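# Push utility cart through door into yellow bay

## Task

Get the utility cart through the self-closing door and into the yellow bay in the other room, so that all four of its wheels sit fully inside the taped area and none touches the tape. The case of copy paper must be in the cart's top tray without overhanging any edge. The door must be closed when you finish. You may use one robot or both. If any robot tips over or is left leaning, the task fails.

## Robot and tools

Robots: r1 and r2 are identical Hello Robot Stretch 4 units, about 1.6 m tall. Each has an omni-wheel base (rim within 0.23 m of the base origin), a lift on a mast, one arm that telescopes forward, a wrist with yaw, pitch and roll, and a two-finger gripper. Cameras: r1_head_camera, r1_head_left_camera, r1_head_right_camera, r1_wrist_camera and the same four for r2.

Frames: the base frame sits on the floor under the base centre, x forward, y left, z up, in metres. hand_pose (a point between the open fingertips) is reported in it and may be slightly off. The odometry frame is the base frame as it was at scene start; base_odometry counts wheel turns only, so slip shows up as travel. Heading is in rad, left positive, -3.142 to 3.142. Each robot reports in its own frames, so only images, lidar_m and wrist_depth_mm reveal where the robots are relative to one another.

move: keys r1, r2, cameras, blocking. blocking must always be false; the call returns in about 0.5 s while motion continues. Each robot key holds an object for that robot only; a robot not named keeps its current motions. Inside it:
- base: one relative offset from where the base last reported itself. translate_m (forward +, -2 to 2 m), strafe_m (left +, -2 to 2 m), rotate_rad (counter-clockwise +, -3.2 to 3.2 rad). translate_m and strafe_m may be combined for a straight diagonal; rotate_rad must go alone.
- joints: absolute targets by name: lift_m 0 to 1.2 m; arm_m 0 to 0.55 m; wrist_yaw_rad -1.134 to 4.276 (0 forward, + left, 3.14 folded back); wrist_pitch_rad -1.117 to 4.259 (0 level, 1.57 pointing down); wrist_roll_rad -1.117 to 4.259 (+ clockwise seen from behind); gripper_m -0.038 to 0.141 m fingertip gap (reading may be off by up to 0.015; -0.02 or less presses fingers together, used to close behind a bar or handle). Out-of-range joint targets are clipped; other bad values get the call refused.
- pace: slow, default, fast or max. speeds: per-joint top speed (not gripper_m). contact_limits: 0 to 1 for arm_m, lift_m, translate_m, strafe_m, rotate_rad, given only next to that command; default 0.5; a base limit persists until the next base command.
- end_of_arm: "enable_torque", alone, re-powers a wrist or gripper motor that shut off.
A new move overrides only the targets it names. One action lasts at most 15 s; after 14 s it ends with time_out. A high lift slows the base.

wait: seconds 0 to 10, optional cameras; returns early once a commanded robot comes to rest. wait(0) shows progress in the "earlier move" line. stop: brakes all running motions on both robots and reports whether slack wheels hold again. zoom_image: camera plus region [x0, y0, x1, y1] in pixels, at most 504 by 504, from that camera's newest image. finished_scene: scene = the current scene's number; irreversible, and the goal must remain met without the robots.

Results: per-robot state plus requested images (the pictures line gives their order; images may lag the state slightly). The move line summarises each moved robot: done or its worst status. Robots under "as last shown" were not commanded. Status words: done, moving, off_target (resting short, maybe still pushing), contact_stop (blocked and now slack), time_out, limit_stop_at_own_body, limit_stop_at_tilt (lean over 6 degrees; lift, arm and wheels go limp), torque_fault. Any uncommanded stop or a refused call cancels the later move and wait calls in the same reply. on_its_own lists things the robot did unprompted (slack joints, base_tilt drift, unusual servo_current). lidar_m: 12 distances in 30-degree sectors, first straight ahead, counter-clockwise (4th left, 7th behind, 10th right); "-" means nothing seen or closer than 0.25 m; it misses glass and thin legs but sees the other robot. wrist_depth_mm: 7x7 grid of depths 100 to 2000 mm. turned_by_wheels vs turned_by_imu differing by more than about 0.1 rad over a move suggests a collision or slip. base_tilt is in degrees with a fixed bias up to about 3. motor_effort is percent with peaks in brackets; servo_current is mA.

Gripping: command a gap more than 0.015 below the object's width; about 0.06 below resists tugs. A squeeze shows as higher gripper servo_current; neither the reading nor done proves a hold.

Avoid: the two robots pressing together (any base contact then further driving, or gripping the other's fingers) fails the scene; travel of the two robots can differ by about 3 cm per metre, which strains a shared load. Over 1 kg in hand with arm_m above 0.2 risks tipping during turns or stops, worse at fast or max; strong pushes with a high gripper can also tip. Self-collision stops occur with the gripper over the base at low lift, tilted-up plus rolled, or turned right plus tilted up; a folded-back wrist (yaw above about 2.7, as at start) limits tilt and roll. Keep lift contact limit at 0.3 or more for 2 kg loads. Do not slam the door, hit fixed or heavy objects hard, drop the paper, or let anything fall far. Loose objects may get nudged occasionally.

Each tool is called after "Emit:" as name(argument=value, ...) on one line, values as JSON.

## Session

Emit:
move(blocking=false, cameras=["r1_head_camera","r1_head_left_camera","r1_head_right_camera","r2_head_camera","r2_head_left_camera","r2_head_right_camera"])

Scene clock: 0.00 s.
r1.base_odometry: x=+0.000 y=+0.000 heading=+0.000
r1.turned_by_wheels: +0.000
r1.turned_by_imu: +0.000
r1.base_tilt: forward=-1.6 right=+1.3
r1.lidar_m: 0.96 1.73 2.02 2.40 3.92 1.60 0.85 0.77 0.78 0.89 0.77 0.78
r1.base_status: not commanded
r1.joint_positions: lift_m=+0.124 arm_m=+0.000 wrist_yaw_rad=+3.194 wrist_pitch_rad=+0.002 wrist_roll_rad=+0.000 gripper_m=+0.056
r1.joint_status: not commanded
r1.measured_speeds: all 0
r1.motor_effort: lift_m=+19 arm_m=-4 wheel_0=-2 wheel_1=+1 wheel_2=+0
r1.servo_current: wrist_yaw_rad=59 wrist_pitch_rad=46 wrist_roll_rad=46 gripper_m=39
r1.hand_pose: x=-0.1216 y=+0.0722 z=+0.3019 quat_wxyz=(-0.026, -0.001, +0.000, +1.000) (m; r1's base frame)
r1.wrist_depth_mm: - 135 - - - - - / - 123 135 - - - - / - 121 191 - - - - / 110 136 194 - - - - / 137 - - - 1618 - - / 226 - 190 1098 188 1160 1118 / 224 163 750 798 768 768 759
r2.base_odometry: x=+0.000 y=+0.000 heading=+0.000
r2.turned_by_wheels: +0.000
r2.turned_by_imu: +0.000
r2.base_tilt: forward=-0.6 right=+0.1
r2.lidar_m: 1.29 1.32 1.58 2.33 2.36 2.78 1.41 1.41 2.77 2.39 2.42 1.48
r2.base_status: not commanded
r2.joint_positions: lift_m=+0.200 arm_m=+0.000 wrist_yaw_rad=+3.211 wrist_pitch_rad=+0.001 wrist_roll_rad=+0.000 gripper_m=+0.056
r2.joint_status: not commanded
r2.measured_speeds: all 0
r2.motor_effort: lift_m=+18 arm_m=-4 wheel_0=-1 wheel_1=+1 wheel_2=+1
r2.servo_current: wrist_yaw_rad=46 wrist_pitch_rad=39 wrist_roll_rad=52 gripper_m=52
r2.hand_pose: x=-0.1229 y=+0.0671 z=+0.3779 quat_wxyz=(-0.035, -0.001, +0.000, +0.999) (m; r2's base frame)
r2.wrist_depth_mm: - - 137 - - - - / - - 137 - - - - / - 109 138 - - - - / - 140 175 - - - - / 214 - - - - - - / 213 1281 196 1255 190 1336 1182 / 208 243 866 - - 854 878
pictures: r1_head_camera, r1_head_left_camera, r1_head_right_camera, r2_head_camera, r2_head_left_camera, r2_head_right_camera
Images, in order (width x height): r1_head_camera 420x560, r1_head_left_camera 420x672, r1_head_right_camera 420x672, r2_head_camera 420x560, r2_head_left_camera 420x672, r2_head_right_camera 420x672.

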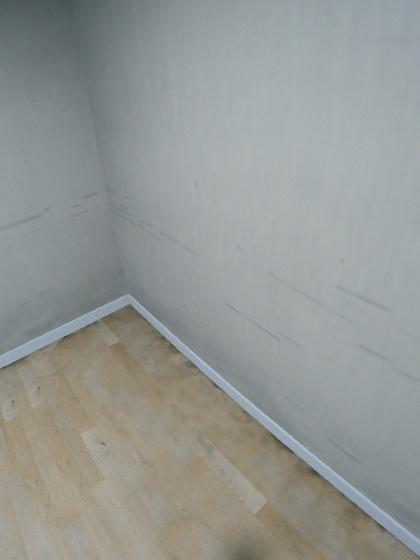

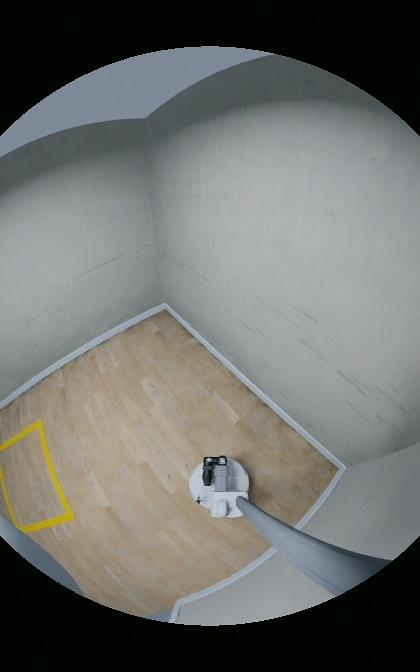

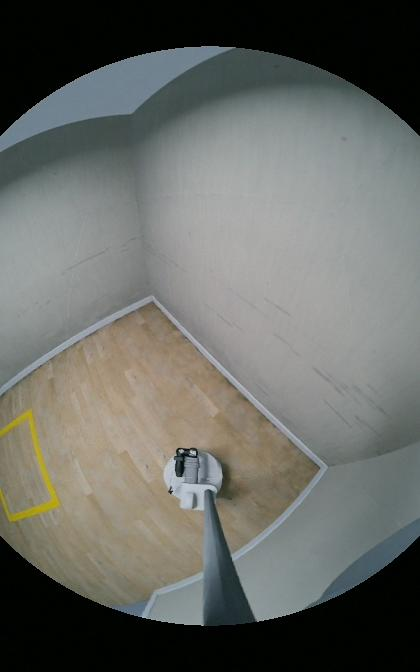

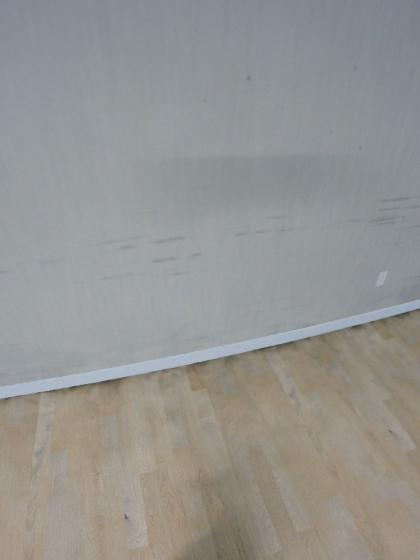

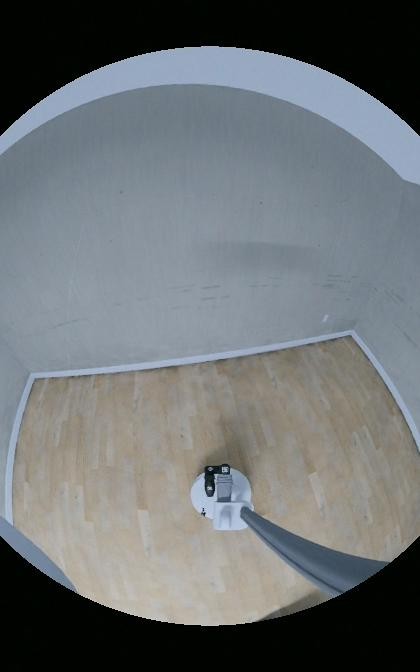

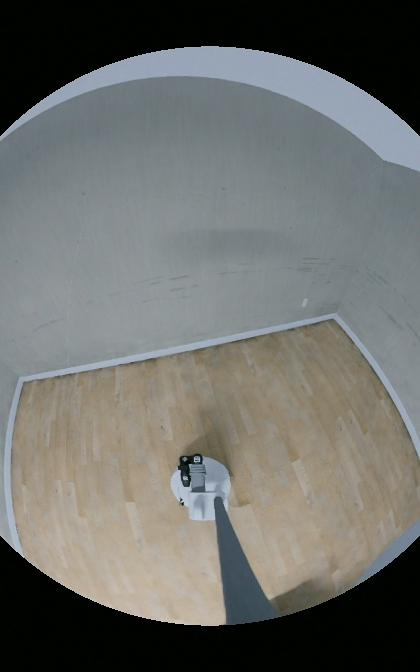

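Emit:
move(blocking=false, r1={"base":{"rotate_rad":2.2}}, r2={"base":{"rotate_rad":-2.6}}, cameras=[])

Emit:
wait(seconds=2.6, cameras=[])

Emit:
wait(seconds=1.0, cameras=["r1_head_camera","r1_head_left_camera","r2_head_camera","r2_head_left_camera"])

Scene clock: 5.40 s.
move: r1 moving; r2 moving
r1.base_odometry: x=+0.000 y=+0.000 heading=+0.253
r1.turned_by_wheels: +0.253
r1.turned_by_imu: +0.253
r1.base_tilt: forward=-1.6 right=+1.2
r1.lidar_m: 1.17 2.01 2.13 2.99 2.65 1.07 0.76 0.75 0.80 0.83 0.77 0.81
r1.base_status: rotate_rad moving
r1.joint_positions: lift_m=+0.124 arm_m=+0.000 wrist_yaw_rad=+3.194 wrist_pitch_rad=+0.002 wrist_roll_rad=+0.000 gripper_m=+0.056
r1.joint_status: not commanded
r1.measured_speeds: translate_m=+0.000 strafe_m=+0.000 rotate_rad=+0.974 lift_m=+0.000 arm_m=+0.000 wrist_yaw_rad=+0.000 wrist_pitch_rad=+0.000 wrist_roll_rad=+0.000
r1.motor_effort: lift_m=+20(20) arm_m=-3(4) wheel_0=-8(10) wheel_1=-7(10) wheel_2=-7(7)
r1.servo_current: wrist_yaw_rad=65(65) wrist_pitch_rad=46(46) wrist_roll_rad=39(59) gripper_m=39(46)
r1.hand_pose: x=-0.1216 y=+0.0722 z=+0.3019 quat_wxyz=(-0.026, -0.001, +0.000, +1.000) (m; r1's base frame)
r1.wrist_depth_mm: - 135 - - - - - / - 123 135 - - - 1756 / - 121 192 - - - 1808 / 110 136 195 - - - 1808 / 137 - - - - - 1708 / 226 - 190 976 187 1118 1118 / 224 151 750 788 788 759 759
r2.base_odometry: x=+0.000 y=+0.000 heading=-0.252
r2.turned_by_wheels: -0.252
r2.turned_by_imu: -0.244
r2.base_tilt: forward=-0.7 right=+0.1
r2.lidar_m: 1.36 1.30 1.40 1.96 2.31 2.47 3.56 1.42 3.27 2.46 2.39 1.81
r2.base_status: rotate_rad moving
r2.joint_positions: lift_m=+0.200 arm_m=+0.000 wrist_yaw_rad=+3.211 wrist_pitch_rad=+0.001 wrist_roll_rad=+0.000 gripper_m=+0.056
r2.joint_status: not commanded
r2.measured_speeds: translate_m=+0.001 strafe_m=+0.000 rotate_rad=-0.977 lift_m=+0.000 arm_m=+0.000 wrist_yaw_rad=+0.000 wrist_pitch_rad=+0.000 wrist_roll_rad=+0.000
r2.motor_effort: lift_m=+18(18) arm_m=-4(4) wheel_0=+12(12) wheel_1=+8(10) wheel_2=+11(11)
r2.servo_current: wrist_yaw_rad=46(46) wrist_pitch_rad=39(46) wrist_roll_rad=39(59) gripper_m=46(52)
r2.hand_pose: x=-0.1229 y=+0.0671 z=+0.3779 quat_wxyz=(-0.035, -0.001, +0.000, +0.999) (m; r2's base frame)
r2.wrist_depth_mm: - - 137 - - - - / - - 137 - - - - / - 110 139 - - - - / - 140 176 - - - - / 215 1808 - - - - - / 212 1308 196 1308 190 1308 1182 / 207 243 866 - - 854 878
pictures: none
No camera images: "cameras" was empty.

Scene clock: 7.30 s.
earlier move: r1 done; r2 moving
r1.base_odometry: x=+0.000 y=+0.000 heading=+2.200
r1.turned_by_wheels: +1.947
r1.turned_by_imu: +1.958
r1.base_tilt: forward=-1.6 right=+1.3
r1.lidar_m: 3.91 1.27 0.81 0.74 0.77 0.86 0.77 0.79 1.01 2.01 2.05 2.60
r1.base_status: done
r1.joint_positions: lift_m=+0.124 arm_m=+0.000 wrist_yaw_rad=+3.194 wrist_pitch_rad=+0.002 wrist_roll_rad=+0.000 gripper_m=+0.056
r1.joint_status: not commanded
r1.measured_speeds: all 0
r1.motor_effort: lift_m=+19(20) arm_m=-4(4) wheel_0=-2(10) wheel_1=+1(10) wheel_2=+1(8)
r1.servo_current: wrist_yaw_rad=65(65) wrist_pitch_rad=46(46) wrist_roll_rad=59(65) gripper_m=46(52)
r1.hand_pose: x=-0.1216 y=+0.0722 z=+0.3019 quat_wxyz=(-0.026, -0.001, +0.000, +1.000) (m; r1's base frame)
r1.wrist_depth_mm: - 135 - - - - - / - 123 135 - - - - / - 121 191 - - - - / 110 135 195 - - - - / 136 - - - - - - / 216 - 190 - 187 - - / 224 750 759 143 778 759 759
r2.base_odometry: x=+0.000 y=+0.000 heading=-2.599
r2.turned_by_wheels: -2.347
r2.turned_by_imu: -2.284
r2.base_tilt: forward=-0.7 right=+0.1
r2.lidar_m: 1.50 2.69 2.38 2.36 1.46 1.30 1.32 1.60 2.33 2.35 2.83 1.39
r2.base_status: rotate_rad moving
r2.joint_positions: lift_m=+0.200 arm_m=+0.000 wrist_yaw_rad=+3.211 wrist_pitch_rad=+0.001 wrist_roll_rad=+0.000 gripper_m=+0.056
r2.joint_status: not commanded
r2.measured_speeds: all 0
r2.motor_effort: lift_m=+18(18) arm_m=-4(4) wheel_0=+1(13) wheel_1=+1(12) wheel_2=+4(11)
r2.servo_current: wrist_yaw_rad=52(52) wrist_pitch_rad=39(46) wrist_roll_rad=46(59) gripper_m=52(59)
r2.hand_pose: x=-0.1229 y=+0.0671 z=+0.3779 quat_wxyz=(-0.035, -0.001, +0.000, +0.999) (m; r2's base frame)
r2.wrist_depth_mm: - - 137 - - - - / - 107 137 - - - - / - 110 139 235 - - - / - 140 165 - - - - / 216 1863 - - - - - / 213 1308 196 1182 190 1098 1098 / 211 244 878 - - 842 854
wait: 1.90 of 2.6 s (r1 has come to rest)
pictures: none
No camera images: "cameras" was empty.

Scene clock: 7.50 s.
earlier move: r2 done
r1.base_odometry: x=+0.000 y=+0.000 heading=+2.200
r1.turned_by_wheels: +0.000
r1.turned_by_imu: +0.000
r1.base_tilt: forward=-1.6 right=+1.3
r1.lidar_m: 3.93 1.25 0.83 0.75 0.78 0.83 0.78 0.78 1.00 2.02 2.05 2.58
r1.base_status: done
r1.joint_positions: lift_m=+0.124 arm_m=+0.000 wrist_yaw_rad=+3.194 wrist_pitch_rad=+0.002 wrist_roll_rad=+0.000 gripper_m=+0.056
r1.joint_status: not commanded
r1.measured_speeds: all 0
r1.motor_effort: lift_m=+20(20) arm_m=-4(4) wheel_0=-2(10) wheel_1=+1(10) wheel_2=+1(8)
r1.servo_current: wrist_yaw_rad=39(65) wrist_pitch_rad=33(46) wrist_roll_rad=52(65) gripper_m=39(52)
r1.hand_pose: x=-0.1216 y=+0.0722 z=+0.3019 quat_wxyz=(-0.026, -0.001, +0.000, +1.000) (m; r1's base frame)
r1.wrist_depth_mm: - 135 - - - - - / - 123 135 - - - - / - 121 191 - - - - / 110 136 195 - - - - / 137 - - - - - - / 216 - 190 - 187 - - / 224 750 750 143 788 750 759
r2.base_odometry: x=+0.000 y=+0.000 heading=-2.599
r2.turned_by_wheels: +0.000
r2.turned_by_imu: +0.000
r2.base_tilt: forward=-0.7 right=+0.1
r2.lidar_m: 1.50 2.70 2.39 2.35 1.45 1.30 1.31 1.62 2.34 2.35 2.83 1.39
r2.base_status: done
r2.joint_positions: lift_m=+0.200 arm_m=+0.000 wrist_yaw_rad=+3.211 wrist_pitch_rad=+0.001 wrist_roll_rad=+0.000 gripper_m=+0.056
r2.joint_status: not commanded
r2.measured_speeds: all 0
r2.motor_effort: lift_m=+18(18) arm_m=-4(4) wheel_0=+4(13) wheel_1=+2(12) wheel_2=+3(11)
r2.servo_current: wrist_yaw_rad=39(52) wrist_pitch_rad=39(46) wrist_roll_rad=39(59) gripper_m=52(59)
r2.hand_pose: x=-0.1229 y=+0.0671 z=+0.3779 quat_wxyz=(-0.035, -0.001, +0.000, +0.999) (m; r2's base frame)
r2.wrist_depth_mm: - - 137 - - - - / - 107 137 - - - - / - 110 138 236 - - - / - 140 165 - - - - / 216 1983 - - - - - / 213 1308 196 1182 190 1098 1078 / 211 244 866 - - 854 866
wait: 0.20 of 1 s (r2 has come to rest)
pictures: r1_head_camera, r1_head_left_camera, r2_head_camera, r2_head_left_camera
Images, in order (width x height): r1_head_camera 420x560, r1_head_left_camera 420x672, r2_head_camera 420x560, r2_head_left_camera 420x672.

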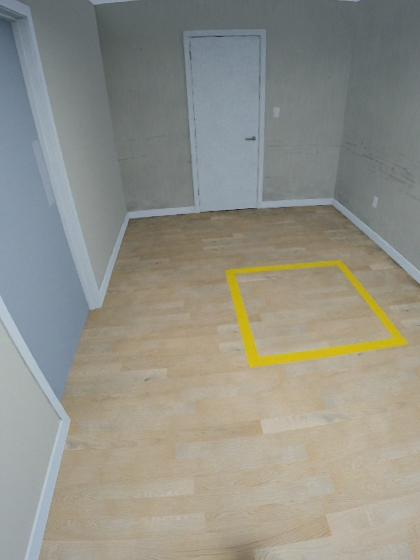

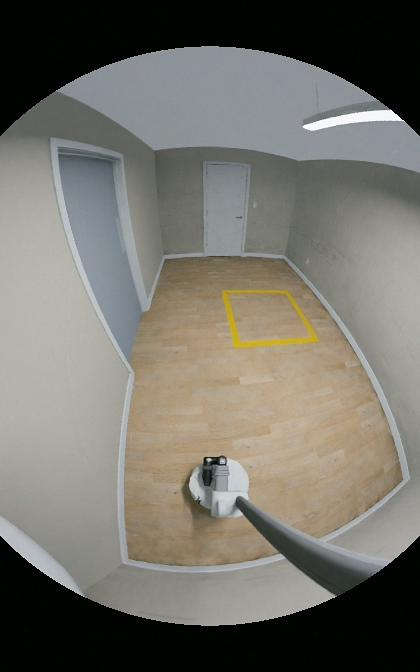

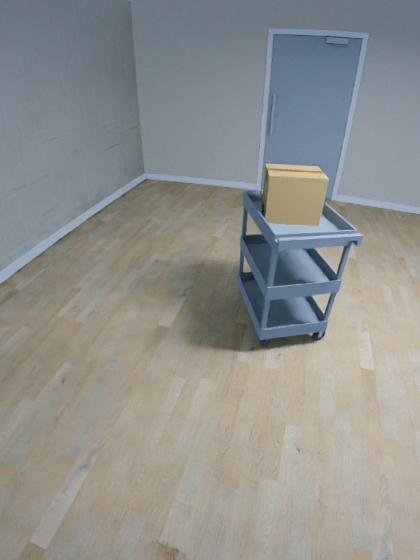

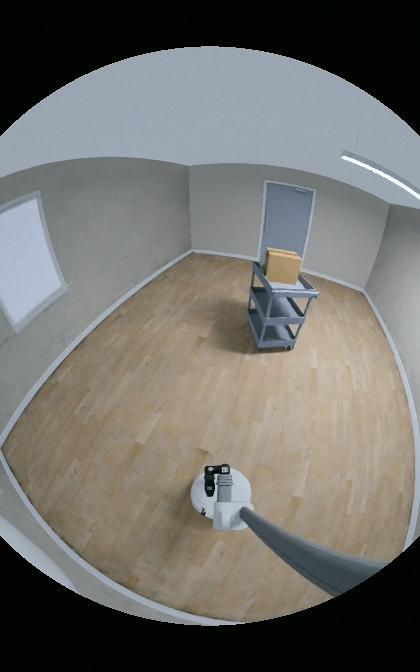

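Emit:
zoom_image(camera="r2_head_camera", region=[200, 150, 400, 350])

Emit:
move(blocking=false, r1={"base":{"translate_m":1.38}}, r2={"base":{"rotate_rad":-0.38},"joints":{"lift_m":0.684,"wrist_yaw_rad":0.0}}, cameras=[])

Emit:
wait(seconds=6, cameras=["r2_head_camera"])

Emit:
wait(seconds=6, cameras=["r1_head_left_camera"])

Scaled by 2.520 from the camera's 420x560 image, which has a finer 1200x1600 frame.

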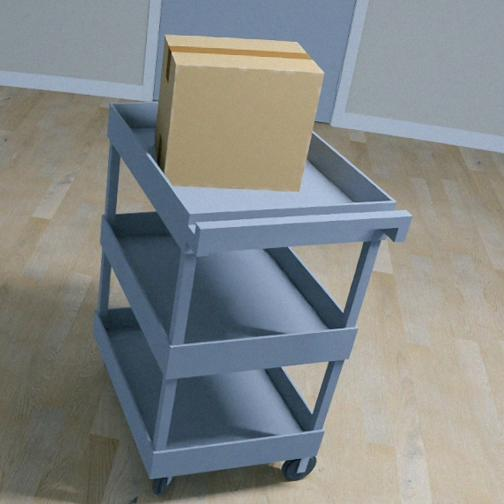

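Scene clock: 48.37 s.
move: r1 moving; r2 moving
r1.base_odometry: x=-0.018 y=+0.025 heading=+2.200
r1.turned_by_wheels: +0.000
r1.turned_by_imu: +0.000
r1.base_tilt: forward=-1.6 right=+1.2
r1.lidar_m: 3.87 1.24 0.80 0.75 0.78 0.90 0.80 0.82 1.06 2.02 2.05 2.58
r1.base_status: translate_m moving
r1.joint_positions: lift_m=+0.124 arm_m=+0.000 wrist_yaw_rad=+3.194 wrist_pitch_rad=+0.002 wrist_roll_rad=+0.000 gripper_m=+0.056
r1.joint_status: not commanded
r1.measured_speeds: translate_m=+0.122 strafe_m=+0.000 rotate_rad=-0.001 lift_m=+0.000 arm_m=+0.000 wrist_yaw_rad=+0.000 wrist_pitch_rad=+0.000 wrist_roll_rad=+0.000
r1.motor_effort: lift_m=+19(20) arm_m=-4(4) wheel_0=+8(8) wheel_1=+7(7) wheel_2=-8(10)
r1.servo_current: wrist_yaw_rad=52(59) wrist_pitch_rad=39(52) wrist_roll_rad=65(65) gripper_m=39(46)
r1.hand_pose: x=-0.1216 y=+0.0722 z=+0.3019 quat_wxyz=(-0.026, -0.001, +0.000, +1.000) (m; r1's base frame)
r1.wrist_depth_mm: - 135 - - - - - / - 122 145 - - - - / - 120 190 - - - - / 110 136 194 - - - - / 137 - - - - - - / 216 - 191 - 187 - - / 225 750 759 788 788 759 759
r2.base_odometry: x=+0.000 y=+0.000 heading=-2.844
r2.turned_by_wheels: -0.245
r2.turned_by_imu: -0.237
r2.base_tilt: forward=-0.7 right=+0.1
r2.lidar_m: 1.38 3.16 2.43 2.38 1.74 1.34 1.32 1.39 2.09 2.31 2.50 1.59
r2.base_status: rotate_rad moving
r2.joint_positions: lift_m=+0.238 arm_m=+0.000 wrist_yaw_rad=+2.650 wrist_pitch_rad=+0.001 wrist_roll_rad=+0.000 gripper_m=+0.056
r2.joint_status: lift_m moving; wrist_yaw_rad moving
r2.measured_speeds: translate_m=+0.000 strafe_m=+0.001 rotate_rad=-0.776 lift_m=+0.146 arm_m=+0.000 wrist_yaw_rad=-1.742 wrist_pitch_rad=+0.000 wrist_roll_rad=+0.000
r2.motor_effort: lift_m=+22(25) arm_m=-4(4) wheel_0=+4(12) wheel_1=+6(9) wheel_2=+5(11)
r2.servo_current: wrist_yaw_rad=130(137) wrist_pitch_rad=39(46) wrist_roll_rad=46(59) gripper_m=46(52)
r2.hand_pose: x=-0.0420 y=+0.2133 z=+0.4157 quat_wxyz=(+0.244, -0.001, +0.000, +0.970) (m; r2's base frame)
r2.wrist_depth_mm: - - - - - - - / - - - - - - - / 201 - - - - - - / 236 - - - - - - / - - - - - - - / 1182 1281 193 1182 190 1430 1255 / 1008 946 1042 - - 946 917
pictures: none
No camera images: "cameras" was empty.

Scene clock: 50.77 s.
earlier move: r1 moving; r2 done
r1.base_odometry: x=-0.407 y=+0.559 heading=+2.200
r1.turned_by_wheels: +0.000
r1.turned_by_imu: +0.000
r1.base_tilt: forward=-1.6 right=+1.3
r1.lidar_m: 3.24 1.52 0.91 0.83 0.84 1.08 1.45 1.48 1.92 1.94 1.96 2.49
r1.base_status: translate_m moving
r1.joint_positions: lift_m=+0.124 arm_m=+0.000 wrist_yaw_rad=+3.194 wrist_pitch_rad=+0.002 wrist_roll_rad=+0.000 gripper_m=+0.056
r1.joint_status: not commanded
r1.measured_speeds: translate_m=+0.301 strafe_m=+0.001 rotate_rad=-0.003 lift_m=+0.000 arm_m=+0.000 wrist_yaw_rad=+0.000 wrist_pitch_rad=+0.000 wrist_roll_rad=+0.000
r1.motor_effort: lift_m=+20(20) arm_m=-4(4) wheel_0=+7(8) wheel_1=+4(8) wheel_2=-4(10)
r1.servo_current: wrist_yaw_rad=46(78) wrist_pitch_rad=46(52) wrist_roll_rad=59(65) gripper_m=39(52)
r1.hand_pose: x=-0.1216 y=+0.0722 z=+0.3019 quat_wxyz=(-0.026, -0.001, +0.000, +1.000) (m; r1's base frame)
r1.wrist_depth_mm: - 135 - - - - - / - 121 135 - - - - / - 120 189 - - - - / 110 136 192 - - - - / 137 - - - - - - / 226 1205 193 1182 187 1138 1008 / 750 741 759 788 778 759 750
r2.base_odometry: x=+0.000 y=+0.000 heading=-2.978
r2.turned_by_wheels: -0.134
r2.turned_by_imu: -0.131
r2.base_tilt: forward=-0.7 right=+0.1
r2.lidar_m: 1.42 3.60 2.51 2.37 1.98 1.40 1.30 1.34 1.83 2.34 2.40 3.20
r2.base_status: done
r2.joint_positions: lift_m=+0.684 arm_m=+0.000 wrist_yaw_rad=+0.003 wrist_pitch_rad=+0.001 wrist_roll_rad=+0.000 gripper_m=+0.056
r2.joint_status: all done
r2.measured_speeds: all 0
r2.motor_effort: lift_m=+21(26) arm_m=-4(4) wheel_0=+4(12) wheel_1=+3(9) wheel_2=+4(11)
r2.servo_current: wrist_yaw_rad=52(137) wrist_pitch_rad=39(46) wrist_roll_rad=52(59) gripper_m=52(59)
r2.hand_pose: x=+0.4596 y=-0.0866 z=+0.8616 quat_wxyz=(+1.000, +0.000, +0.001, +0.001) (m; r2's base frame)
r2.wrist_depth_mm: - - - - - - - / - - - - - - - / - - - - - - - / - - - 1499 - - - / - - - - - - - / - - 194 1281 190 - - / 1921 1808 1863 - - 1863 1808
wait: 2.40 of 6 s (r2 has come to rest)
pictures: r2_head_camera
Images, in order (width x height): r2_head_camera 420x560.

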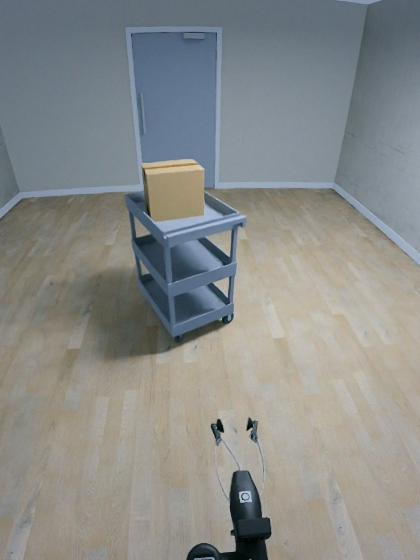

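Scene clock: 53.97 s.
earlier move: r1 done
r1.base_odometry: x=-0.812 y=+1.115 heading=+2.200
r1.turned_by_wheels: +0.000
r1.turned_by_imu: +0.000
r1.base_tilt: forward=-1.6 right=+1.3
r1.lidar_m: 2.54 1.52 1.09 0.99 0.96 1.18 2.11 2.19 2.03 1.84 1.89 2.36
r1.base_status: done
r1.joint_positions: lift_m=+0.124 arm_m=+0.000 wrist_yaw_rad=+3.194 wrist_pitch_rad=+0.002 wrist_roll_rad=+0.000 gripper_m=+0.056
r1.joint_status: not commanded
r1.measured_speeds: all 0
r1.motor_effort: lift_m=+19(20) arm_m=-4(4) wheel_0=+3(8) wheel_1=+1(8) wheel_2=+0(10)
r1.servo_current: wrist_yaw_rad=52(78) wrist_pitch_rad=39(52) wrist_roll_rad=39(65) gripper_m=39(52)
r1.hand_pose: x=-0.1216 y=+0.0722 z=+0.3019 quat_wxyz=(-0.026, -0.001, +0.000, +1.000) (m; r1's base frame)
r1.wrist_depth_mm: - 135 - - - - - / - 123 147 - - - - / - 121 191 - - - - / 111 135 207 - - - - / 216 - - - - 1576 - / 1025 1229 195 1182 187 1138 1008 / 741 750 750 788 778 768 759
r2.base_odometry: x=+0.000 y=+0.000 heading=-2.978
r2.turned_by_wheels: +0.000
r2.turned_by_imu: +0.000
r2.base_tilt: forward=-0.7 right=+0.1
r2.lidar_m: 1.40 3.58 2.51 2.37 1.96 1.40 1.32 1.33 1.80 2.33 2.42 3.21
r2.base_status: done
r2.joint_positions: lift_m=+0.684 arm_m=+0.000 wrist_yaw_rad=+0.003 wrist_pitch_rad=+0.001 wrist_roll_rad=+0.000 gripper_m=+0.056
r2.joint_status: all done
r2.measured_speeds: all 0
r2.motor_effort: lift_m=+21(26) arm_m=-4(4) wheel_0=+4(12) wheel_1=+2(9) wheel_2=+4(11)
r2.servo_current: wrist_yaw_rad=52(137) wrist_pitch_rad=33(52) wrist_roll_rad=46(59) gripper_m=52(59)
r2.hand_pose: x=+0.4596 y=-0.0866 z=+0.8616 quat_wxyz=(+1.000, +0.000, +0.001, +0.001) (m; r2's base frame)
r2.wrist_depth_mm: - - - - - - - / - - - - - - - / - - - - - - - / - - - 1464 - - - / - - - - - - - / - - 195 1281 190 - - / 1921 1863 1808 - - 1921 1808
wait: 3.20 of 6 s (r1 has come to rest)
pictures: r1_head_left_camera
Images, in order (width x height): r1_head_left_camera 420x672.

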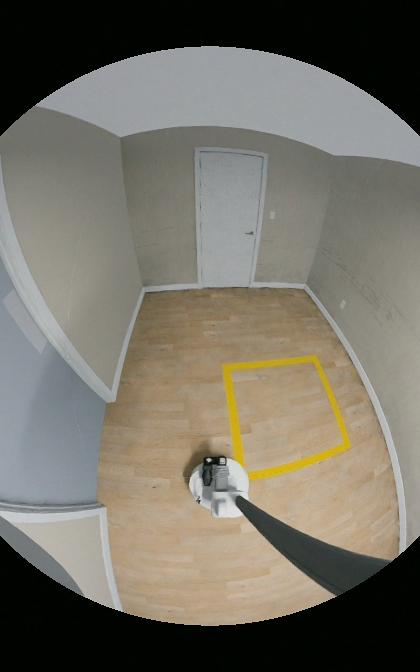

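Emit:
move(blocking=false, r1={"base":{"rotate_rad":1.65}}, r2={"base":{"translate_m":0.75,"strafe_m":0.187},"joints":{"arm_m":0.132,"wrist_roll_rad":1.568,"gripper_m":0.14}}, cameras=[])

Emit:
wait(seconds=2, cameras=["r1_head_camera","r1_head_left_camera"])

Emit:
wait(seconds=4, cameras=["r2_head_camera","r2_wrist_camera"])

Scene clock: 73.33 s.
move: r1 moving; r2 moving
r1.base_odometry: x=-0.812 y=+1.115 heading=+2.453
r1.turned_by_wheels: +0.252
r1.turned_by_imu: +0.253
r1.base_tilt: forward=-1.6 right=+1.3
r1.lidar_m: 2.47 1.17 1.00 0.97 0.98 1.54 2.13 2.35 1.89 1.85 2.03 2.59
r1.base_status: rotate_rad moving
r1.joint_positions: lift_m=+0.124 arm_m=+0.000 wrist_yaw_rad=+3.194 wrist_pitch_rad=+0.002 wrist_roll_rad=+0.000 gripper_m=+0.056
r1.joint_status: not commanded
r1.measured_speeds: translate_m=+0.000 strafe_m=+0.001 rotate_rad=+0.974 lift_m=+0.000 arm_m=+0.000 wrist_yaw_rad=+0.000 wrist_pitch_rad=+0.000 wrist_roll_rad=+0.000
r1.motor_effort: lift_m=+19(20) arm_m=-4(4) wheel_0=-7(10) wheel_1=-4(8) wheel_2=-8(8)
r1.servo_current: wrist_yaw_rad=46(59) wrist_pitch_rad=39(46) wrist_roll_rad=52(52) gripper_m=46(46)
r1.hand_pose: x=-0.1216 y=+0.0722 z=+0.3019 quat_wxyz=(-0.026, -0.001, +0.000, +1.000) (m; r1's base frame)
r1.wrist_depth_mm: - 135 - - - - - / - 123 146 - - - - / - 121 191 - - - - / 111 135 206 - - - - / 216 - - - - - - / 1008 1229 194 1182 188 1118 1098 / 759 759 741 788 768 750 750
r2.base_odometry: x=-0.029 y=-0.013 heading=-2.978
r2.turned_by_wheels: +0.000
r2.turned_by_imu: +0.001
r2.base_tilt: forward=-0.7 right=+0.1
r2.lidar_m: 1.35 3.57 2.49 2.38 2.02 1.42 1.34 1.38 1.84 2.34 2.42 3.21
r2.base_status: translate_m moving; strafe_m moving
r2.joint_positions: lift_m=+0.684 arm_m=+0.051 wrist_yaw_rad=+0.003 wrist_pitch_rad=+0.001 wrist_roll_rad=+0.588 gripper_m=+0.075
r2.joint_status: arm_m moving; wrist_roll_rad moving; gripper_m moving
r2.measured_speeds: translate_m=+0.122 strafe_m=+0.032 rotate_rad=-0.005 lift_m=+0.000 arm_m=+0.195 wrist_yaw_rad=+0.000 wrist_pitch_rad=+0.000 wrist_roll_rad=+1.820
r2.motor_effort: lift_m=+21(21) arm_m=+14(14) wheel_0=+5(9) wheel_1=+9(10) wheel_2=-13(13)
r2.servo_current: wrist_yaw_rad=46(52) wrist_pitch_rad=39(46) wrist_roll_rad=78(91) gripper_m=104(104)
r2.hand_pose: x=+0.5101 y=-0.0867 z=+0.8616 quat_wxyz=(+0.957, +0.290, +0.001, +0.001) (m; r2's base frame)
r2.wrist_depth_mm: - - - - - - - / - - - - - - - / - - - - - - - / - - - 1430 - - - / - - - - - - 1661 / - - 190 1118 187 1576 1336 / - - - - - 1281 1118
pictures: none
No camera images: "cameras" was empty.

Scene clock: 74.93 s.
earlier move: r1 done; r2 moving
r1.base_odometry: x=-0.812 y=+1.115 heading=-2.433
r1.turned_by_wheels: +1.397
r1.turned_by_imu: +1.405
r1.base_tilt: forward=-1.6 right=+1.3
r1.lidar_m: 1.00 0.95 1.27 2.13 2.18 1.96 1.85 1.93 2.55 2.58 1.39 1.07
r1.base_status: done
r1.joint_positions: lift_m=+0.124 arm_m=+0.000 wrist_yaw_rad=+3.194 wrist_pitch_rad=+0.002 wrist_roll_rad=+0.000 gripper_m=+0.056
r1.joint_status: not commanded
r1.measured_speeds: all 0
r1.motor_effort: lift_m=+20(20) arm_m=-4(4) wheel_0=-2(10) wheel_1=-1(9) wheel_2=-1(8)
r1.servo_current: wrist_yaw_rad=59(65) wrist_pitch_rad=39(52) wrist_roll_rad=52(65) gripper_m=39(46)
r1.hand_pose: x=-0.1216 y=+0.0722 z=+0.3019 quat_wxyz=(-0.026, -0.001, +0.000, +1.000) (m; r1's base frame)
r1.wrist_depth_mm: - 135 - - - - - / - 123 135 - - - - / - 121 191 - - - - / 110 136 194 - - - - / 137 1708 1708 1863 - - - / 227 1229 192 1160 187 1138 1098 / 750 759 290 809 788 768 750
r2.base_odometry: x=-0.419 y=-0.181 heading=-2.978
r2.turned_by_wheels: +0.000
r2.turned_by_imu: +0.001
r2.base_tilt: forward=-0.7 right=+0.1
r2.lidar_m: 0.93 3.42 2.46 2.28 2.39 1.85 1.73 1.81 2.38 2.42 2.51 1.17
r2.base_status: translate_m moving; strafe_m moving
r2.joint_positions: lift_m=+0.684 arm_m=+0.132 wrist_yaw_rad=+0.003 wrist_pitch_rad=+0.001 wrist_roll_rad=+1.566 gripper_m=+0.140
r2.joint_status: all done
r2.measured_speeds: translate_m=+0.290 strafe_m=+0.072 rotate_rad=-0.004 lift_m=+0.000 arm_m=+0.000 wrist_yaw_rad=+0.000 wrist_pitch_rad=+0.000 wrist_roll_rad=+0.000
r2.motor_effort: lift_m=+21(21) arm_m=+7(14) wheel_0=+9(10) wheel_1=+6(11) wheel_2=-9(13)
r2.servo_current: wrist_yaw_rad=39(59) wrist_pitch_rad=39(46) wrist_roll_rad=59(104) gripper_m=52(117)
r2.hand_pose: x=+0.5913 y=-0.0867 z=+0.8616 quat_wxyz=(+0.709, +0.705, +0.001, +0.001) (m; r2's base frame)
r2.wrist_depth_mm: - - - - - 1661 1160 / - - - - - 1576 1182 / - - - - - 1118 1008 / - - - 931 - 732 - / - - 917 904 - 676 - / - - 904 585 196 647 - / - - - - - 1863 1182
wait: 1.60 of 2 s (r1 has come to rest)
pictures: r1_head_camera, r1_head_left_camera
Images, in order (width x height): r1_head_camera 420x560, r1_head_left_camera 420x672.

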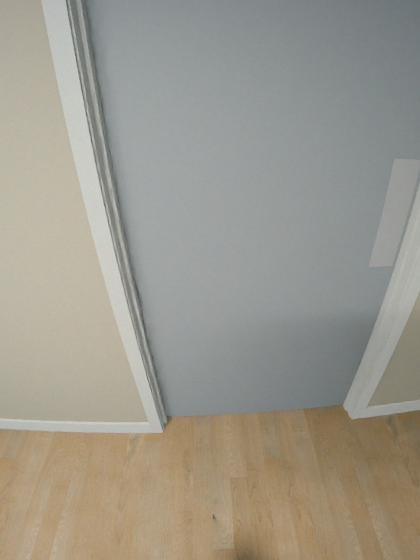

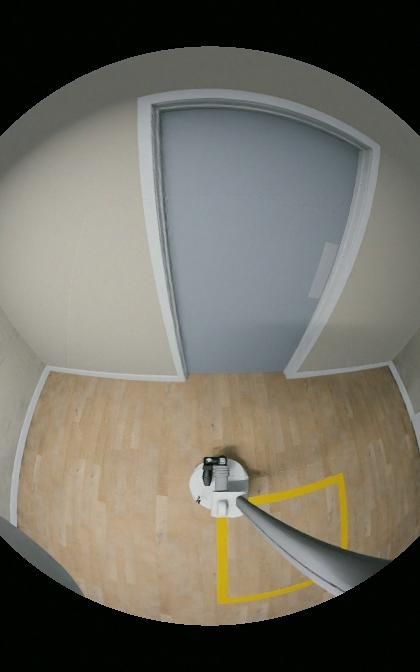

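Scene clock: 76.87 s.
earlier move: r2 done
r1.base_odometry: x=-0.812 y=+1.115 heading=-2.433
r1.turned_by_wheels: +0.000
r1.turned_by_imu: +0.000
r1.base_tilt: forward=-1.6 right=+1.3
r1.lidar_m: 0.99 0.96 1.24 2.14 2.20 1.97 1.85 1.89 2.53 2.57 1.41 1.09
r1.base_status: done
r1.joint_positions: lift_m=+0.124 arm_m=+0.000 wrist_yaw_rad=+3.194 wrist_pitch_rad=+0.002 wrist_roll_rad=+0.000 gripper_m=+0.056
r1.joint_status: not commanded
r1.measured_speeds: all 0
r1.motor_effort: lift_m=+19(20) arm_m=-4(4) wheel_0=-2(10) wheel_1=-2(9) wheel_2=-1(8)
r1.servo_current: wrist_yaw_rad=46(65) wrist_pitch_rad=46(52) wrist_roll_rad=39(65) gripper_m=46(46)
r1.hand_pose: x=-0.1216 y=+0.0722 z=+0.3019 quat_wxyz=(-0.026, -0.001, +0.000, +1.000) (m; r1's base frame)
r1.wrist_depth_mm: - 135 - - - - - / - 123 135 - - - - / - 121 192 - - - - / 111 136 195 - - - - / 137 1708 1708 1921 - - - / 228 1205 192 1182 187 1138 1078 / 750 759 290 798 768 768 750
r2.base_odometry: x=-0.709 y=-0.307 heading=-2.978
r2.turned_by_wheels: +0.000
r2.turned_by_imu: +0.001
r2.base_tilt: forward=-0.7 right=+0.1
r2.lidar_m: 0.62 3.35 2.38 2.23 2.30 2.19 2.05 2.12 2.66 2.50 2.57 0.73
r2.base_status: done
r2.joint_positions: lift_m=+0.684 arm_m=+0.132 wrist_yaw_rad=+0.003 wrist_pitch_rad=+0.001 wrist_roll_rad=+1.566 gripper_m=+0.140
r2.joint_status: all done
r2.measured_speeds: all 0
r2.motor_effort: lift_m=+21(21) arm_m=+7(14) wheel_0=+4(10) wheel_1=+3(11) wheel_2=-4(13)
r2.servo_current: wrist_yaw_rad=46(59) wrist_pitch_rad=46(46) wrist_roll_rad=59(104) gripper_m=52(117)
r2.hand_pose: x=+0.5913 y=-0.0867 z=+0.8616 quat_wxyz=(+0.709, +0.705, +0.001, +0.001) (m; r2's base frame)
r2.wrist_depth_mm: - - - 488 - 1756 480 / - - - 445 - 723 449 / - - 647 410 - 831 - / - - 627 377 387 - - / - - 597 347 362 347 - / - - 585 278 273 204 342 / - - - - - 1708 1182
wait: 1.93 of 4 s (r2 has come to rest)
pictures: r2_head_camera, r2_wrist_camera
Images, in order (width x height): r2_head_camera 420x560, r2_wrist_camera 616x392.

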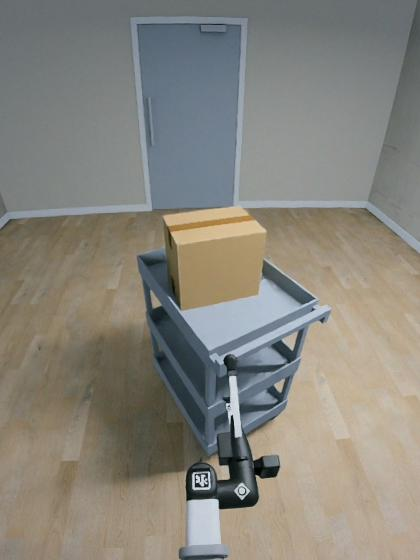

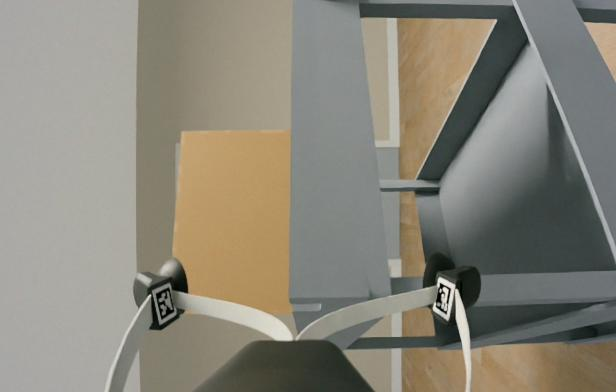

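Emit:
move(blocking=false, r1={"base":{"rotate_rad":0.07}}, r2={"base":{"translate_m":0.12,"strafe_m":-0.07},"pace":"slow"}, cameras=[])

Emit:
wait(seconds=0.4, cameras=[])

Emit:
move(blocking=false, r1={"base":{"strafe_m":-0.40,"translate_m":0.5}}, cameras=[])

Emit:
wait(seconds=2, cameras=["r2_wrist_camera"])

Emit:
wait(seconds=2, cameras=["r1_head_camera","r1_head_left_camera"])

Scene clock: 96.57 s.
move: r1 moving; r2 moving
r1.base_odometry: x=-0.812 y=+1.115 heading=-2.364
r1.turned_by_wheels: +0.070
r1.turned_by_imu: +0.070
r1.base_tilt: forward=-1.6 right=+1.3
r1.lidar_m: 1.00 0.97 1.36 2.11 2.25 1.90 1.85 1.98 2.69 2.56 1.29 1.01
r1.base_status: rotate_rad moving
r1.joint_positions: lift_m=+0.124 arm_m=+0.000 wrist_yaw_rad=+3.194 wrist_pitch_rad=+0.002 wrist_roll_rad=+0.000 gripper_m=+0.056
r1.joint_status: not commanded
r1.measured_speeds: all 0
r1.motor_effort: lift_m=+20(20) arm_m=-4(4) wheel_0=-2(8) wheel_1=+0(7) wheel_2=+0(7)
r1.servo_current: wrist_yaw_rad=52(59) wrist_pitch_rad=39(52) wrist_roll_rad=39(59) gripper_m=46(46)
r1.hand_pose: x=-0.1216 y=+0.0722 z=+0.3019 quat_wxyz=(-0.026, -0.001, +0.000, +1.000) (m; r1's base frame)
r1.wrist_depth_mm: - 135 - - - - - / - 124 135 - - - - / - 121 191 - - - - / 111 136 194 - - - - / 215 - 1983 1921 1808 1756 1708 / 1008 1205 193 1205 187 1138 1098 / 750 750 741 143 778 759 750
r2.base_odometry: x=-0.723 y=-0.302 heading=-2.978
r2.turned_by_wheels: +0.000
r2.turned_by_imu: +0.001
r2.base_tilt: forward=-0.6 right=+0.1
r2.lidar_m: 0.63 3.35 2.40 2.22 2.29 2.21 2.08 2.13 2.64 2.49 2.57 0.73
r2.base_status: translate_m moving; strafe_m moving
r2.joint_positions: lift_m=+0.684 arm_m=+0.132 wrist_yaw_rad=+0.003 wrist_pitch_rad=+0.001 wrist_roll_rad=+1.566 gripper_m=+0.140
r2.joint_status: not commanded
r2.measured_speeds: translate_m=+0.048 strafe_m=-0.028 rotate_rad=-0.001 lift_m=+0.000 arm_m=+0.000 wrist_yaw_rad=+0.000 wrist_pitch_rad=+0.000 wrist_roll_rad=+0.000
r2.motor_effort: lift_m=+21(21) arm_m=+7(8) wheel_0=+7(10) wheel_1=+1(4) wheel_2=-10(10)
r2.servo_current: wrist_yaw_rad=52(59) wrist_pitch_rad=46(46) wrist_roll_rad=46(59) gripper_m=52(59)
r2.hand_pose: x=+0.5913 y=-0.0867 z=+0.8616 quat_wxyz=(+0.709, +0.705, +0.001, +0.001) (m; r2's base frame)
r2.wrist_depth_mm: - - - 480 - 1863 480 / - - - 442 - 741 436 / - - 640 402 - 831 - / - - 615 370 382 - - / - - 597 340 349 - - / - - 574 267 212 327 334 / - - - - - 1708 1205
pictures: none
No camera images: "cameras" was empty.

Scene clock: 96.73 s.
earlier move: r1 done; r2 moving
r1.base_odometry: x=-0.812 y=+1.115 heading=-2.364
r1.turned_by_wheels: +0.000
r1.turned_by_imu: +0.000
r1.base_tilt: forward=-1.6 right=+1.3
r1.lidar_m: 0.99 0.96 1.33 2.14 2.24 1.93 1.84 1.97 2.67 2.55 1.30 1.06
r1.base_status: done
r1.joint_positions: lift_m=+0.124 arm_m=+0.000 wrist_yaw_rad=+3.194 wrist_pitch_rad=+0.002 wrist_roll_rad=+0.000 gripper_m=+0.056
r1.joint_status: not commanded
r1.measured_speeds: all 0
r1.motor_effort: lift_m=+20(20) arm_m=-4(4) wheel_0=-2(8) wheel_1=-1(7) wheel_2=-1(7)
r1.servo_current: wrist_yaw_rad=52(59) wrist_pitch_rad=46(52) wrist_roll_rad=59(59) gripper_m=39(46)
r1.hand_pose: x=-0.1216 y=+0.0722 z=+0.3019 quat_wxyz=(-0.026, -0.001, +0.000, +1.000) (m; r1's base frame)
r1.wrist_depth_mm: - 135 - - - - - / - 123 135 - - - - / - 121 192 - - - - / 110 135 194 - - - - / 216 - 1983 1863 1863 1708 1661 / 1008 1205 193 1182 187 1138 1098 / 750 759 741 143 778 750 750
r2.base_odometry: x=-0.733 y=-0.298 heading=-2.978
r2.turned_by_wheels: +0.000
r2.turned_by_imu: +0.000
r2.base_tilt: forward=-0.7 right=+0.1
r2.lidar_m: 0.62 3.40 2.40 2.20 2.30 2.23 2.08 2.16 2.60 2.49 2.56 0.72
r2.base_status: translate_m moving; strafe_m moving
r2.joint_positions: lift_m=+0.684 arm_m=+0.132 wrist_yaw_rad=+0.003 wrist_pitch_rad=+0.001 wrist_roll_rad=+1.566 gripper_m=+0.140
r2.joint_status: not commanded
r2.measured_speeds: translate_m=+0.066 strafe_m=-0.037 rotate_rad=+0.003 lift_m=+0.000 arm_m=+0.000 wrist_yaw_rad=+0.000 wrist_pitch_rad=+0.000 wrist_roll_rad=+0.000
r2.motor_effort: lift_m=+21(21) arm_m=+8(8) wheel_0=+6(10) wheel_1=+0(4) wheel_2=-9(10)
r2.servo_current: wrist_yaw_rad=39(65) wrist_pitch_rad=39(46) wrist_roll_rad=46(59) gripper_m=52(59)
r2.hand_pose: x=+0.5913 y=-0.0867 z=+0.8616 quat_wxyz=(+0.709, +0.705, +0.001, +0.001) (m; r2's base frame)
r2.wrist_depth_mm: - - - 466 - 1863 473 / - - - 430 - 732 439 / - - 627 394 - 831 - / - - 609 364 377 - - / - - 591 334 342 - - / - - 564 262 307 317 319 / - - - - - 1618 1138
wait: 0.17 of 0.4 s (r1 has come to rest)
pictures: none
No camera images: "cameras" was empty.

Scene clock: 97.23 s.
earlier move: r2 moving
move: r1 moving
r1.base_odometry: x=-0.846 y=+1.112 heading=-2.364
r1.turned_by_wheels: +0.000
r1.turned_by_imu: +0.000
r1.base_tilt: forward=-1.6 right=+1.3
r1.lidar_m: 0.97 0.95 1.32 2.15 2.25 1.95 1.88 1.98 2.64 2.55 1.25 1.01
r1.base_status: translate_m moving; strafe_m moving
r1.joint_positions: lift_m=+0.124 arm_m=+0.000 wrist_yaw_rad=+3.194 wrist_pitch_rad=+0.002 wrist_roll_rad=+0.000 gripper_m=+0.056
r1.joint_status: not commanded
r1.measured_speeds: translate_m=+0.103 strafe_m=-0.081 rotate_rad=+0.001 lift_m=+0.000 arm_m=+0.000 wrist_yaw_rad=+0.000 wrist_pitch_rad=+0.000 wrist_roll_rad=+0.000
r1.motor_effort: lift_m=+20(20) arm_m=-4(4) wheel_0=+10(11) wheel_1=-4(6) wheel_2=-7(9)
r1.servo_current: wrist_yaw_rad=39(65) wrist_pitch_rad=39(52) wrist_roll_rad=46(78) gripper_m=39(46)
r1.hand_pose: x=-0.1216 y=+0.0722 z=+0.3019 quat_wxyz=(-0.026, -0.001, +0.000, +1.000) (m; r1's base frame)
r1.wrist_depth_mm: - 135 - - - - - / - 123 146 - - - - / - 121 192 - - - - / 110 136 206 - - - - / 216 - - - 1863 1808 1708 / 1008 1182 195 1182 187 1160 1118 / 741 750 750 143 778 768 759
r2.base_odometry: x=-0.778 y=-0.280 heading=-2.978
r2.turned_by_wheels: +0.000
r2.turned_by_imu: +0.000
r2.base_tilt: forward=-0.7 right=+0.0
r2.lidar_m: 0.57 3.40 2.44 2.25 2.31 2.26 2.12 2.20 2.58 2.42 2.50 0.70
r2.base_status: translate_m moving; strafe_m moving
r2.joint_positions: lift_m=+0.684 arm_m=+0.132 wrist_yaw_rad=+0.003 wrist_pitch_rad=+0.001 wrist_roll_rad=+1.566 gripper_m=+0.140
r2.joint_status: not commanded
r2.measured_speeds: translate_m=+0.088 strafe_m=-0.050 rotate_rad=+0.006 lift_m=+0.000 arm_m=+0.000 wrist_yaw_rad=+0.000 wrist_pitch_rad=+0.000 wrist_roll_rad=+0.000
r2.motor_effort: lift_m=+21(21) arm_m=+7(8) wheel_0=+4(10) wheel_1=-4(4) wheel_2=-8(10)
r2.servo_current: wrist_yaw_rad=39(59) wrist_pitch_rad=39(46) wrist_roll_rad=46(52) gripper_m=46(52)
r2.hand_pose: x=+0.5913 y=-0.0867 z=+0.8616 quat_wxyz=(+0.709, +0.705, +0.001, +0.001) (m; r2's base frame)
r2.wrist_depth_mm: - - - 433 - 1661 442 / - - - 397 - 1808 - / - - - 364 - 798 - / - - 574 338 342 - - / - - 554 309 312 917 - / - - 525 236 283 187 - / - - 521 - 282 282 283
pictures: none
No camera images: "cameras" was empty.

Scene clock: 98.60 s.
earlier move: r1 moving; r2 done
r1.base_odometry: x=-1.204 y=+1.075 heading=-2.364
r1.turned_by_wheels: +0.000
r1.turned_by_imu: -0.001
r1.base_tilt: forward=-1.6 right=+1.3
r1.lidar_m: 0.69 0.73 0.92 2.37 2.48 2.25 2.17 2.28 2.44 2.32 0.88 0.71
r1.base_status: translate_m moving; strafe_m moving
r1.joint_positions: lift_m=+0.124 arm_m=+0.000 wrist_yaw_rad=+3.194 wrist_pitch_rad=+0.002 wrist_roll_rad=+0.000 gripper_m=+0.056
r1.joint_status: not commanded
r1.measured_speeds: translate_m=+0.235 strafe_m=-0.188 rotate_rad=-0.001 lift_m=+0.000 arm_m=+0.000 wrist_yaw_rad=+0.000 wrist_pitch_rad=+0.000 wrist_roll_rad=+0.000
r1.motor_effort: lift_m=+20(20) arm_m=-4(4) wheel_0=+5(12) wheel_1=-4(6) wheel_2=-4(9)
r1.servo_current: wrist_yaw_rad=26(65) wrist_pitch_rad=33(52) wrist_roll_rad=65(78) gripper_m=39(46)
r1.hand_pose: x=-0.1216 y=+0.0722 z=+0.3019 quat_wxyz=(-0.026, -0.001, +0.000, +1.000) (m; r1's base frame)
r1.wrist_depth_mm: - 135 - - - - - / - 123 146 - - - - / - 121 191 - - - - / 110 136 206 - - - - / 216 - - - - - - / 991 1205 193 1182 189 1160 1118 / 759 750 759 798 732 750 759
r2.base_odometry: x=-0.839 y=-0.257 heading=-2.979
r2.turned_by_wheels: +0.000
r2.turned_by_imu: +0.000
r2.base_tilt: forward=-0.7 right=+0.1
r2.lidar_m: 0.53 1.06 2.47 2.29 2.37 2.32 2.16 2.26 2.55 2.40 2.47 0.63
r2.base_status: done
r2.joint_positions: lift_m=+0.684 arm_m=+0.132 wrist_yaw_rad=+0.003 wrist_pitch_rad=+0.001 wrist_roll_rad=+1.566 gripper_m=+0.140
r2.joint_status: not commanded
r2.measured_speeds: all 0
r2.motor_effort: lift_m=+21(21) arm_m=+7(8) wheel_0=+3(10) wheel_1=-5(6) wheel_2=-5(10)
r2.servo_current: wrist_yaw_rad=52(59) wrist_pitch_rad=39(46) wrist_roll_rad=46(65) gripper_m=52(52)
r2.hand_pose: x=+0.5913 y=-0.0867 z=+0.8616 quat_wxyz=(+0.709, +0.705, +0.001, +0.001) (m; r2's base frame)
r2.wrist_depth_mm: - - - 387 410 1397 418 / - - - 345 - 1756 517 / - - - 317 332 1708 - / - - 525 293 303 866 - / - - 508 220 276 - - / - - 484 200 251 187 - / - 477 477 - 245 788 -
wait: 1.37 of 2 s (r2 has come to rest)
pictures: r2_wrist_camera
Images, in order (width x height): r2_wrist_camera 616x392.

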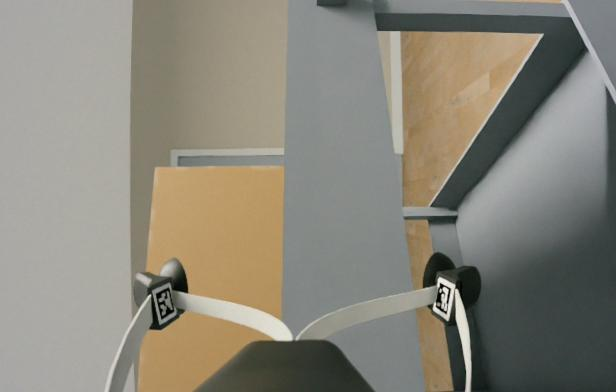

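Scene clock: 100.27 s.
earlier move: r1 done
r1.base_odometry: x=-1.449 y=+1.049 heading=-2.364
r1.turned_by_wheels: +0.000
r1.turned_by_imu: -0.001
r1.base_tilt: forward=-1.6 right=+1.3
r1.lidar_m: 0.49 0.53 0.70 1.82 2.64 2.46 2.34 2.48 2.29 1.64 0.59 0.51
r1.base_status: done
r1.joint_positions: lift_m=+0.124 arm_m=+0.000 wrist_yaw_rad=+3.194 wrist_pitch_rad=+0.002 wrist_roll_rad=+0.000 gripper_m=+0.056
r1.joint_status: not commanded
r1.measured_speeds: all 0
r1.motor_effort: lift_m=+20(20) arm_m=-4(4) wheel_0=+0(12) wheel_1=-4(6) wheel_2=-1(9)
r1.servo_current: wrist_yaw_rad=46(65) wrist_pitch_rad=39(52) wrist_roll_rad=46(78) gripper_m=39(52)
r1.hand_pose: x=-0.1216 y=+0.0722 z=+0.3019 quat_wxyz=(-0.026, -0.001, +0.000, +1.000) (m; r1's base frame)
r1.wrist_depth_mm: - 135 - - - - - / - 123 146 - - - - / - 121 193 - - - - / 110 136 206 - - - - / 216 - - - - - - / 1008 1205 194 1205 187 1118 1098 / 225 759 289 143 723 723 759
r2.base_odometry: x=-0.839 y=-0.257 heading=-2.979
r2.turned_by_wheels: +0.000
r2.turned_by_imu: +0.000
r2.base_tilt: forward=-0.7 right=+0.0
r2.lidar_m: 0.53 1.09 2.45 2.28 2.37 2.33 2.16 2.26 2.59 2.42 2.50 0.64
r2.base_status: done
r2.joint_positions: lift_m=+0.684 arm_m=+0.132 wrist_yaw_rad=+0.003 wrist_pitch_rad=+0.001 wrist_roll_rad=+1.566 gripper_m=+0.140
r2.joint_status: not commanded
r2.measured_speeds: all 0
r2.motor_effort: lift_m=+21(21) arm_m=+7(8) wheel_0=+3(10) wheel_1=-4(6) wheel_2=-5(10)
r2.servo_current: wrist_yaw_rad=52(59) wrist_pitch_rad=39(46) wrist_roll_rad=52(65) gripper_m=46(59)
r2.hand_pose: x=+0.5913 y=-0.0867 z=+0.8616 quat_wxyz=(+0.709, +0.705, +0.001, +0.001) (m; r2's base frame)
r2.wrist_depth_mm: - - - 387 410 1366 418 / - - - 343 - 1756 517 / - - - 317 330 1708 - / - - 530 293 301 878 - / - - 504 221 276 - - / - - 484 200 251 187 - / - 484 473 - 245 788 -
wait: 1.67 of 2 s (r1 has come to rest)
pictures: r1_head_camera, r1_head_left_camera
Images, in order (width x height): r1_head_camera 420x560, r1_head_left_camera 420x672.

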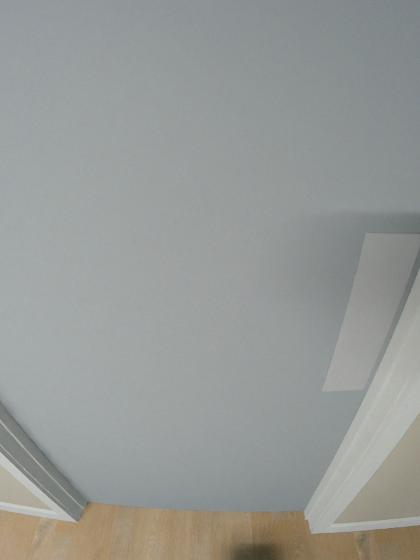

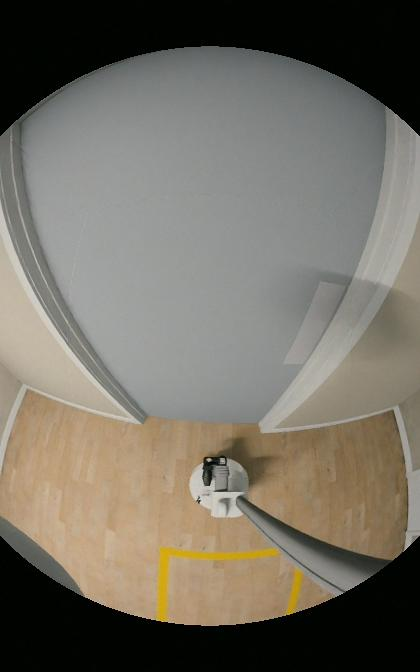

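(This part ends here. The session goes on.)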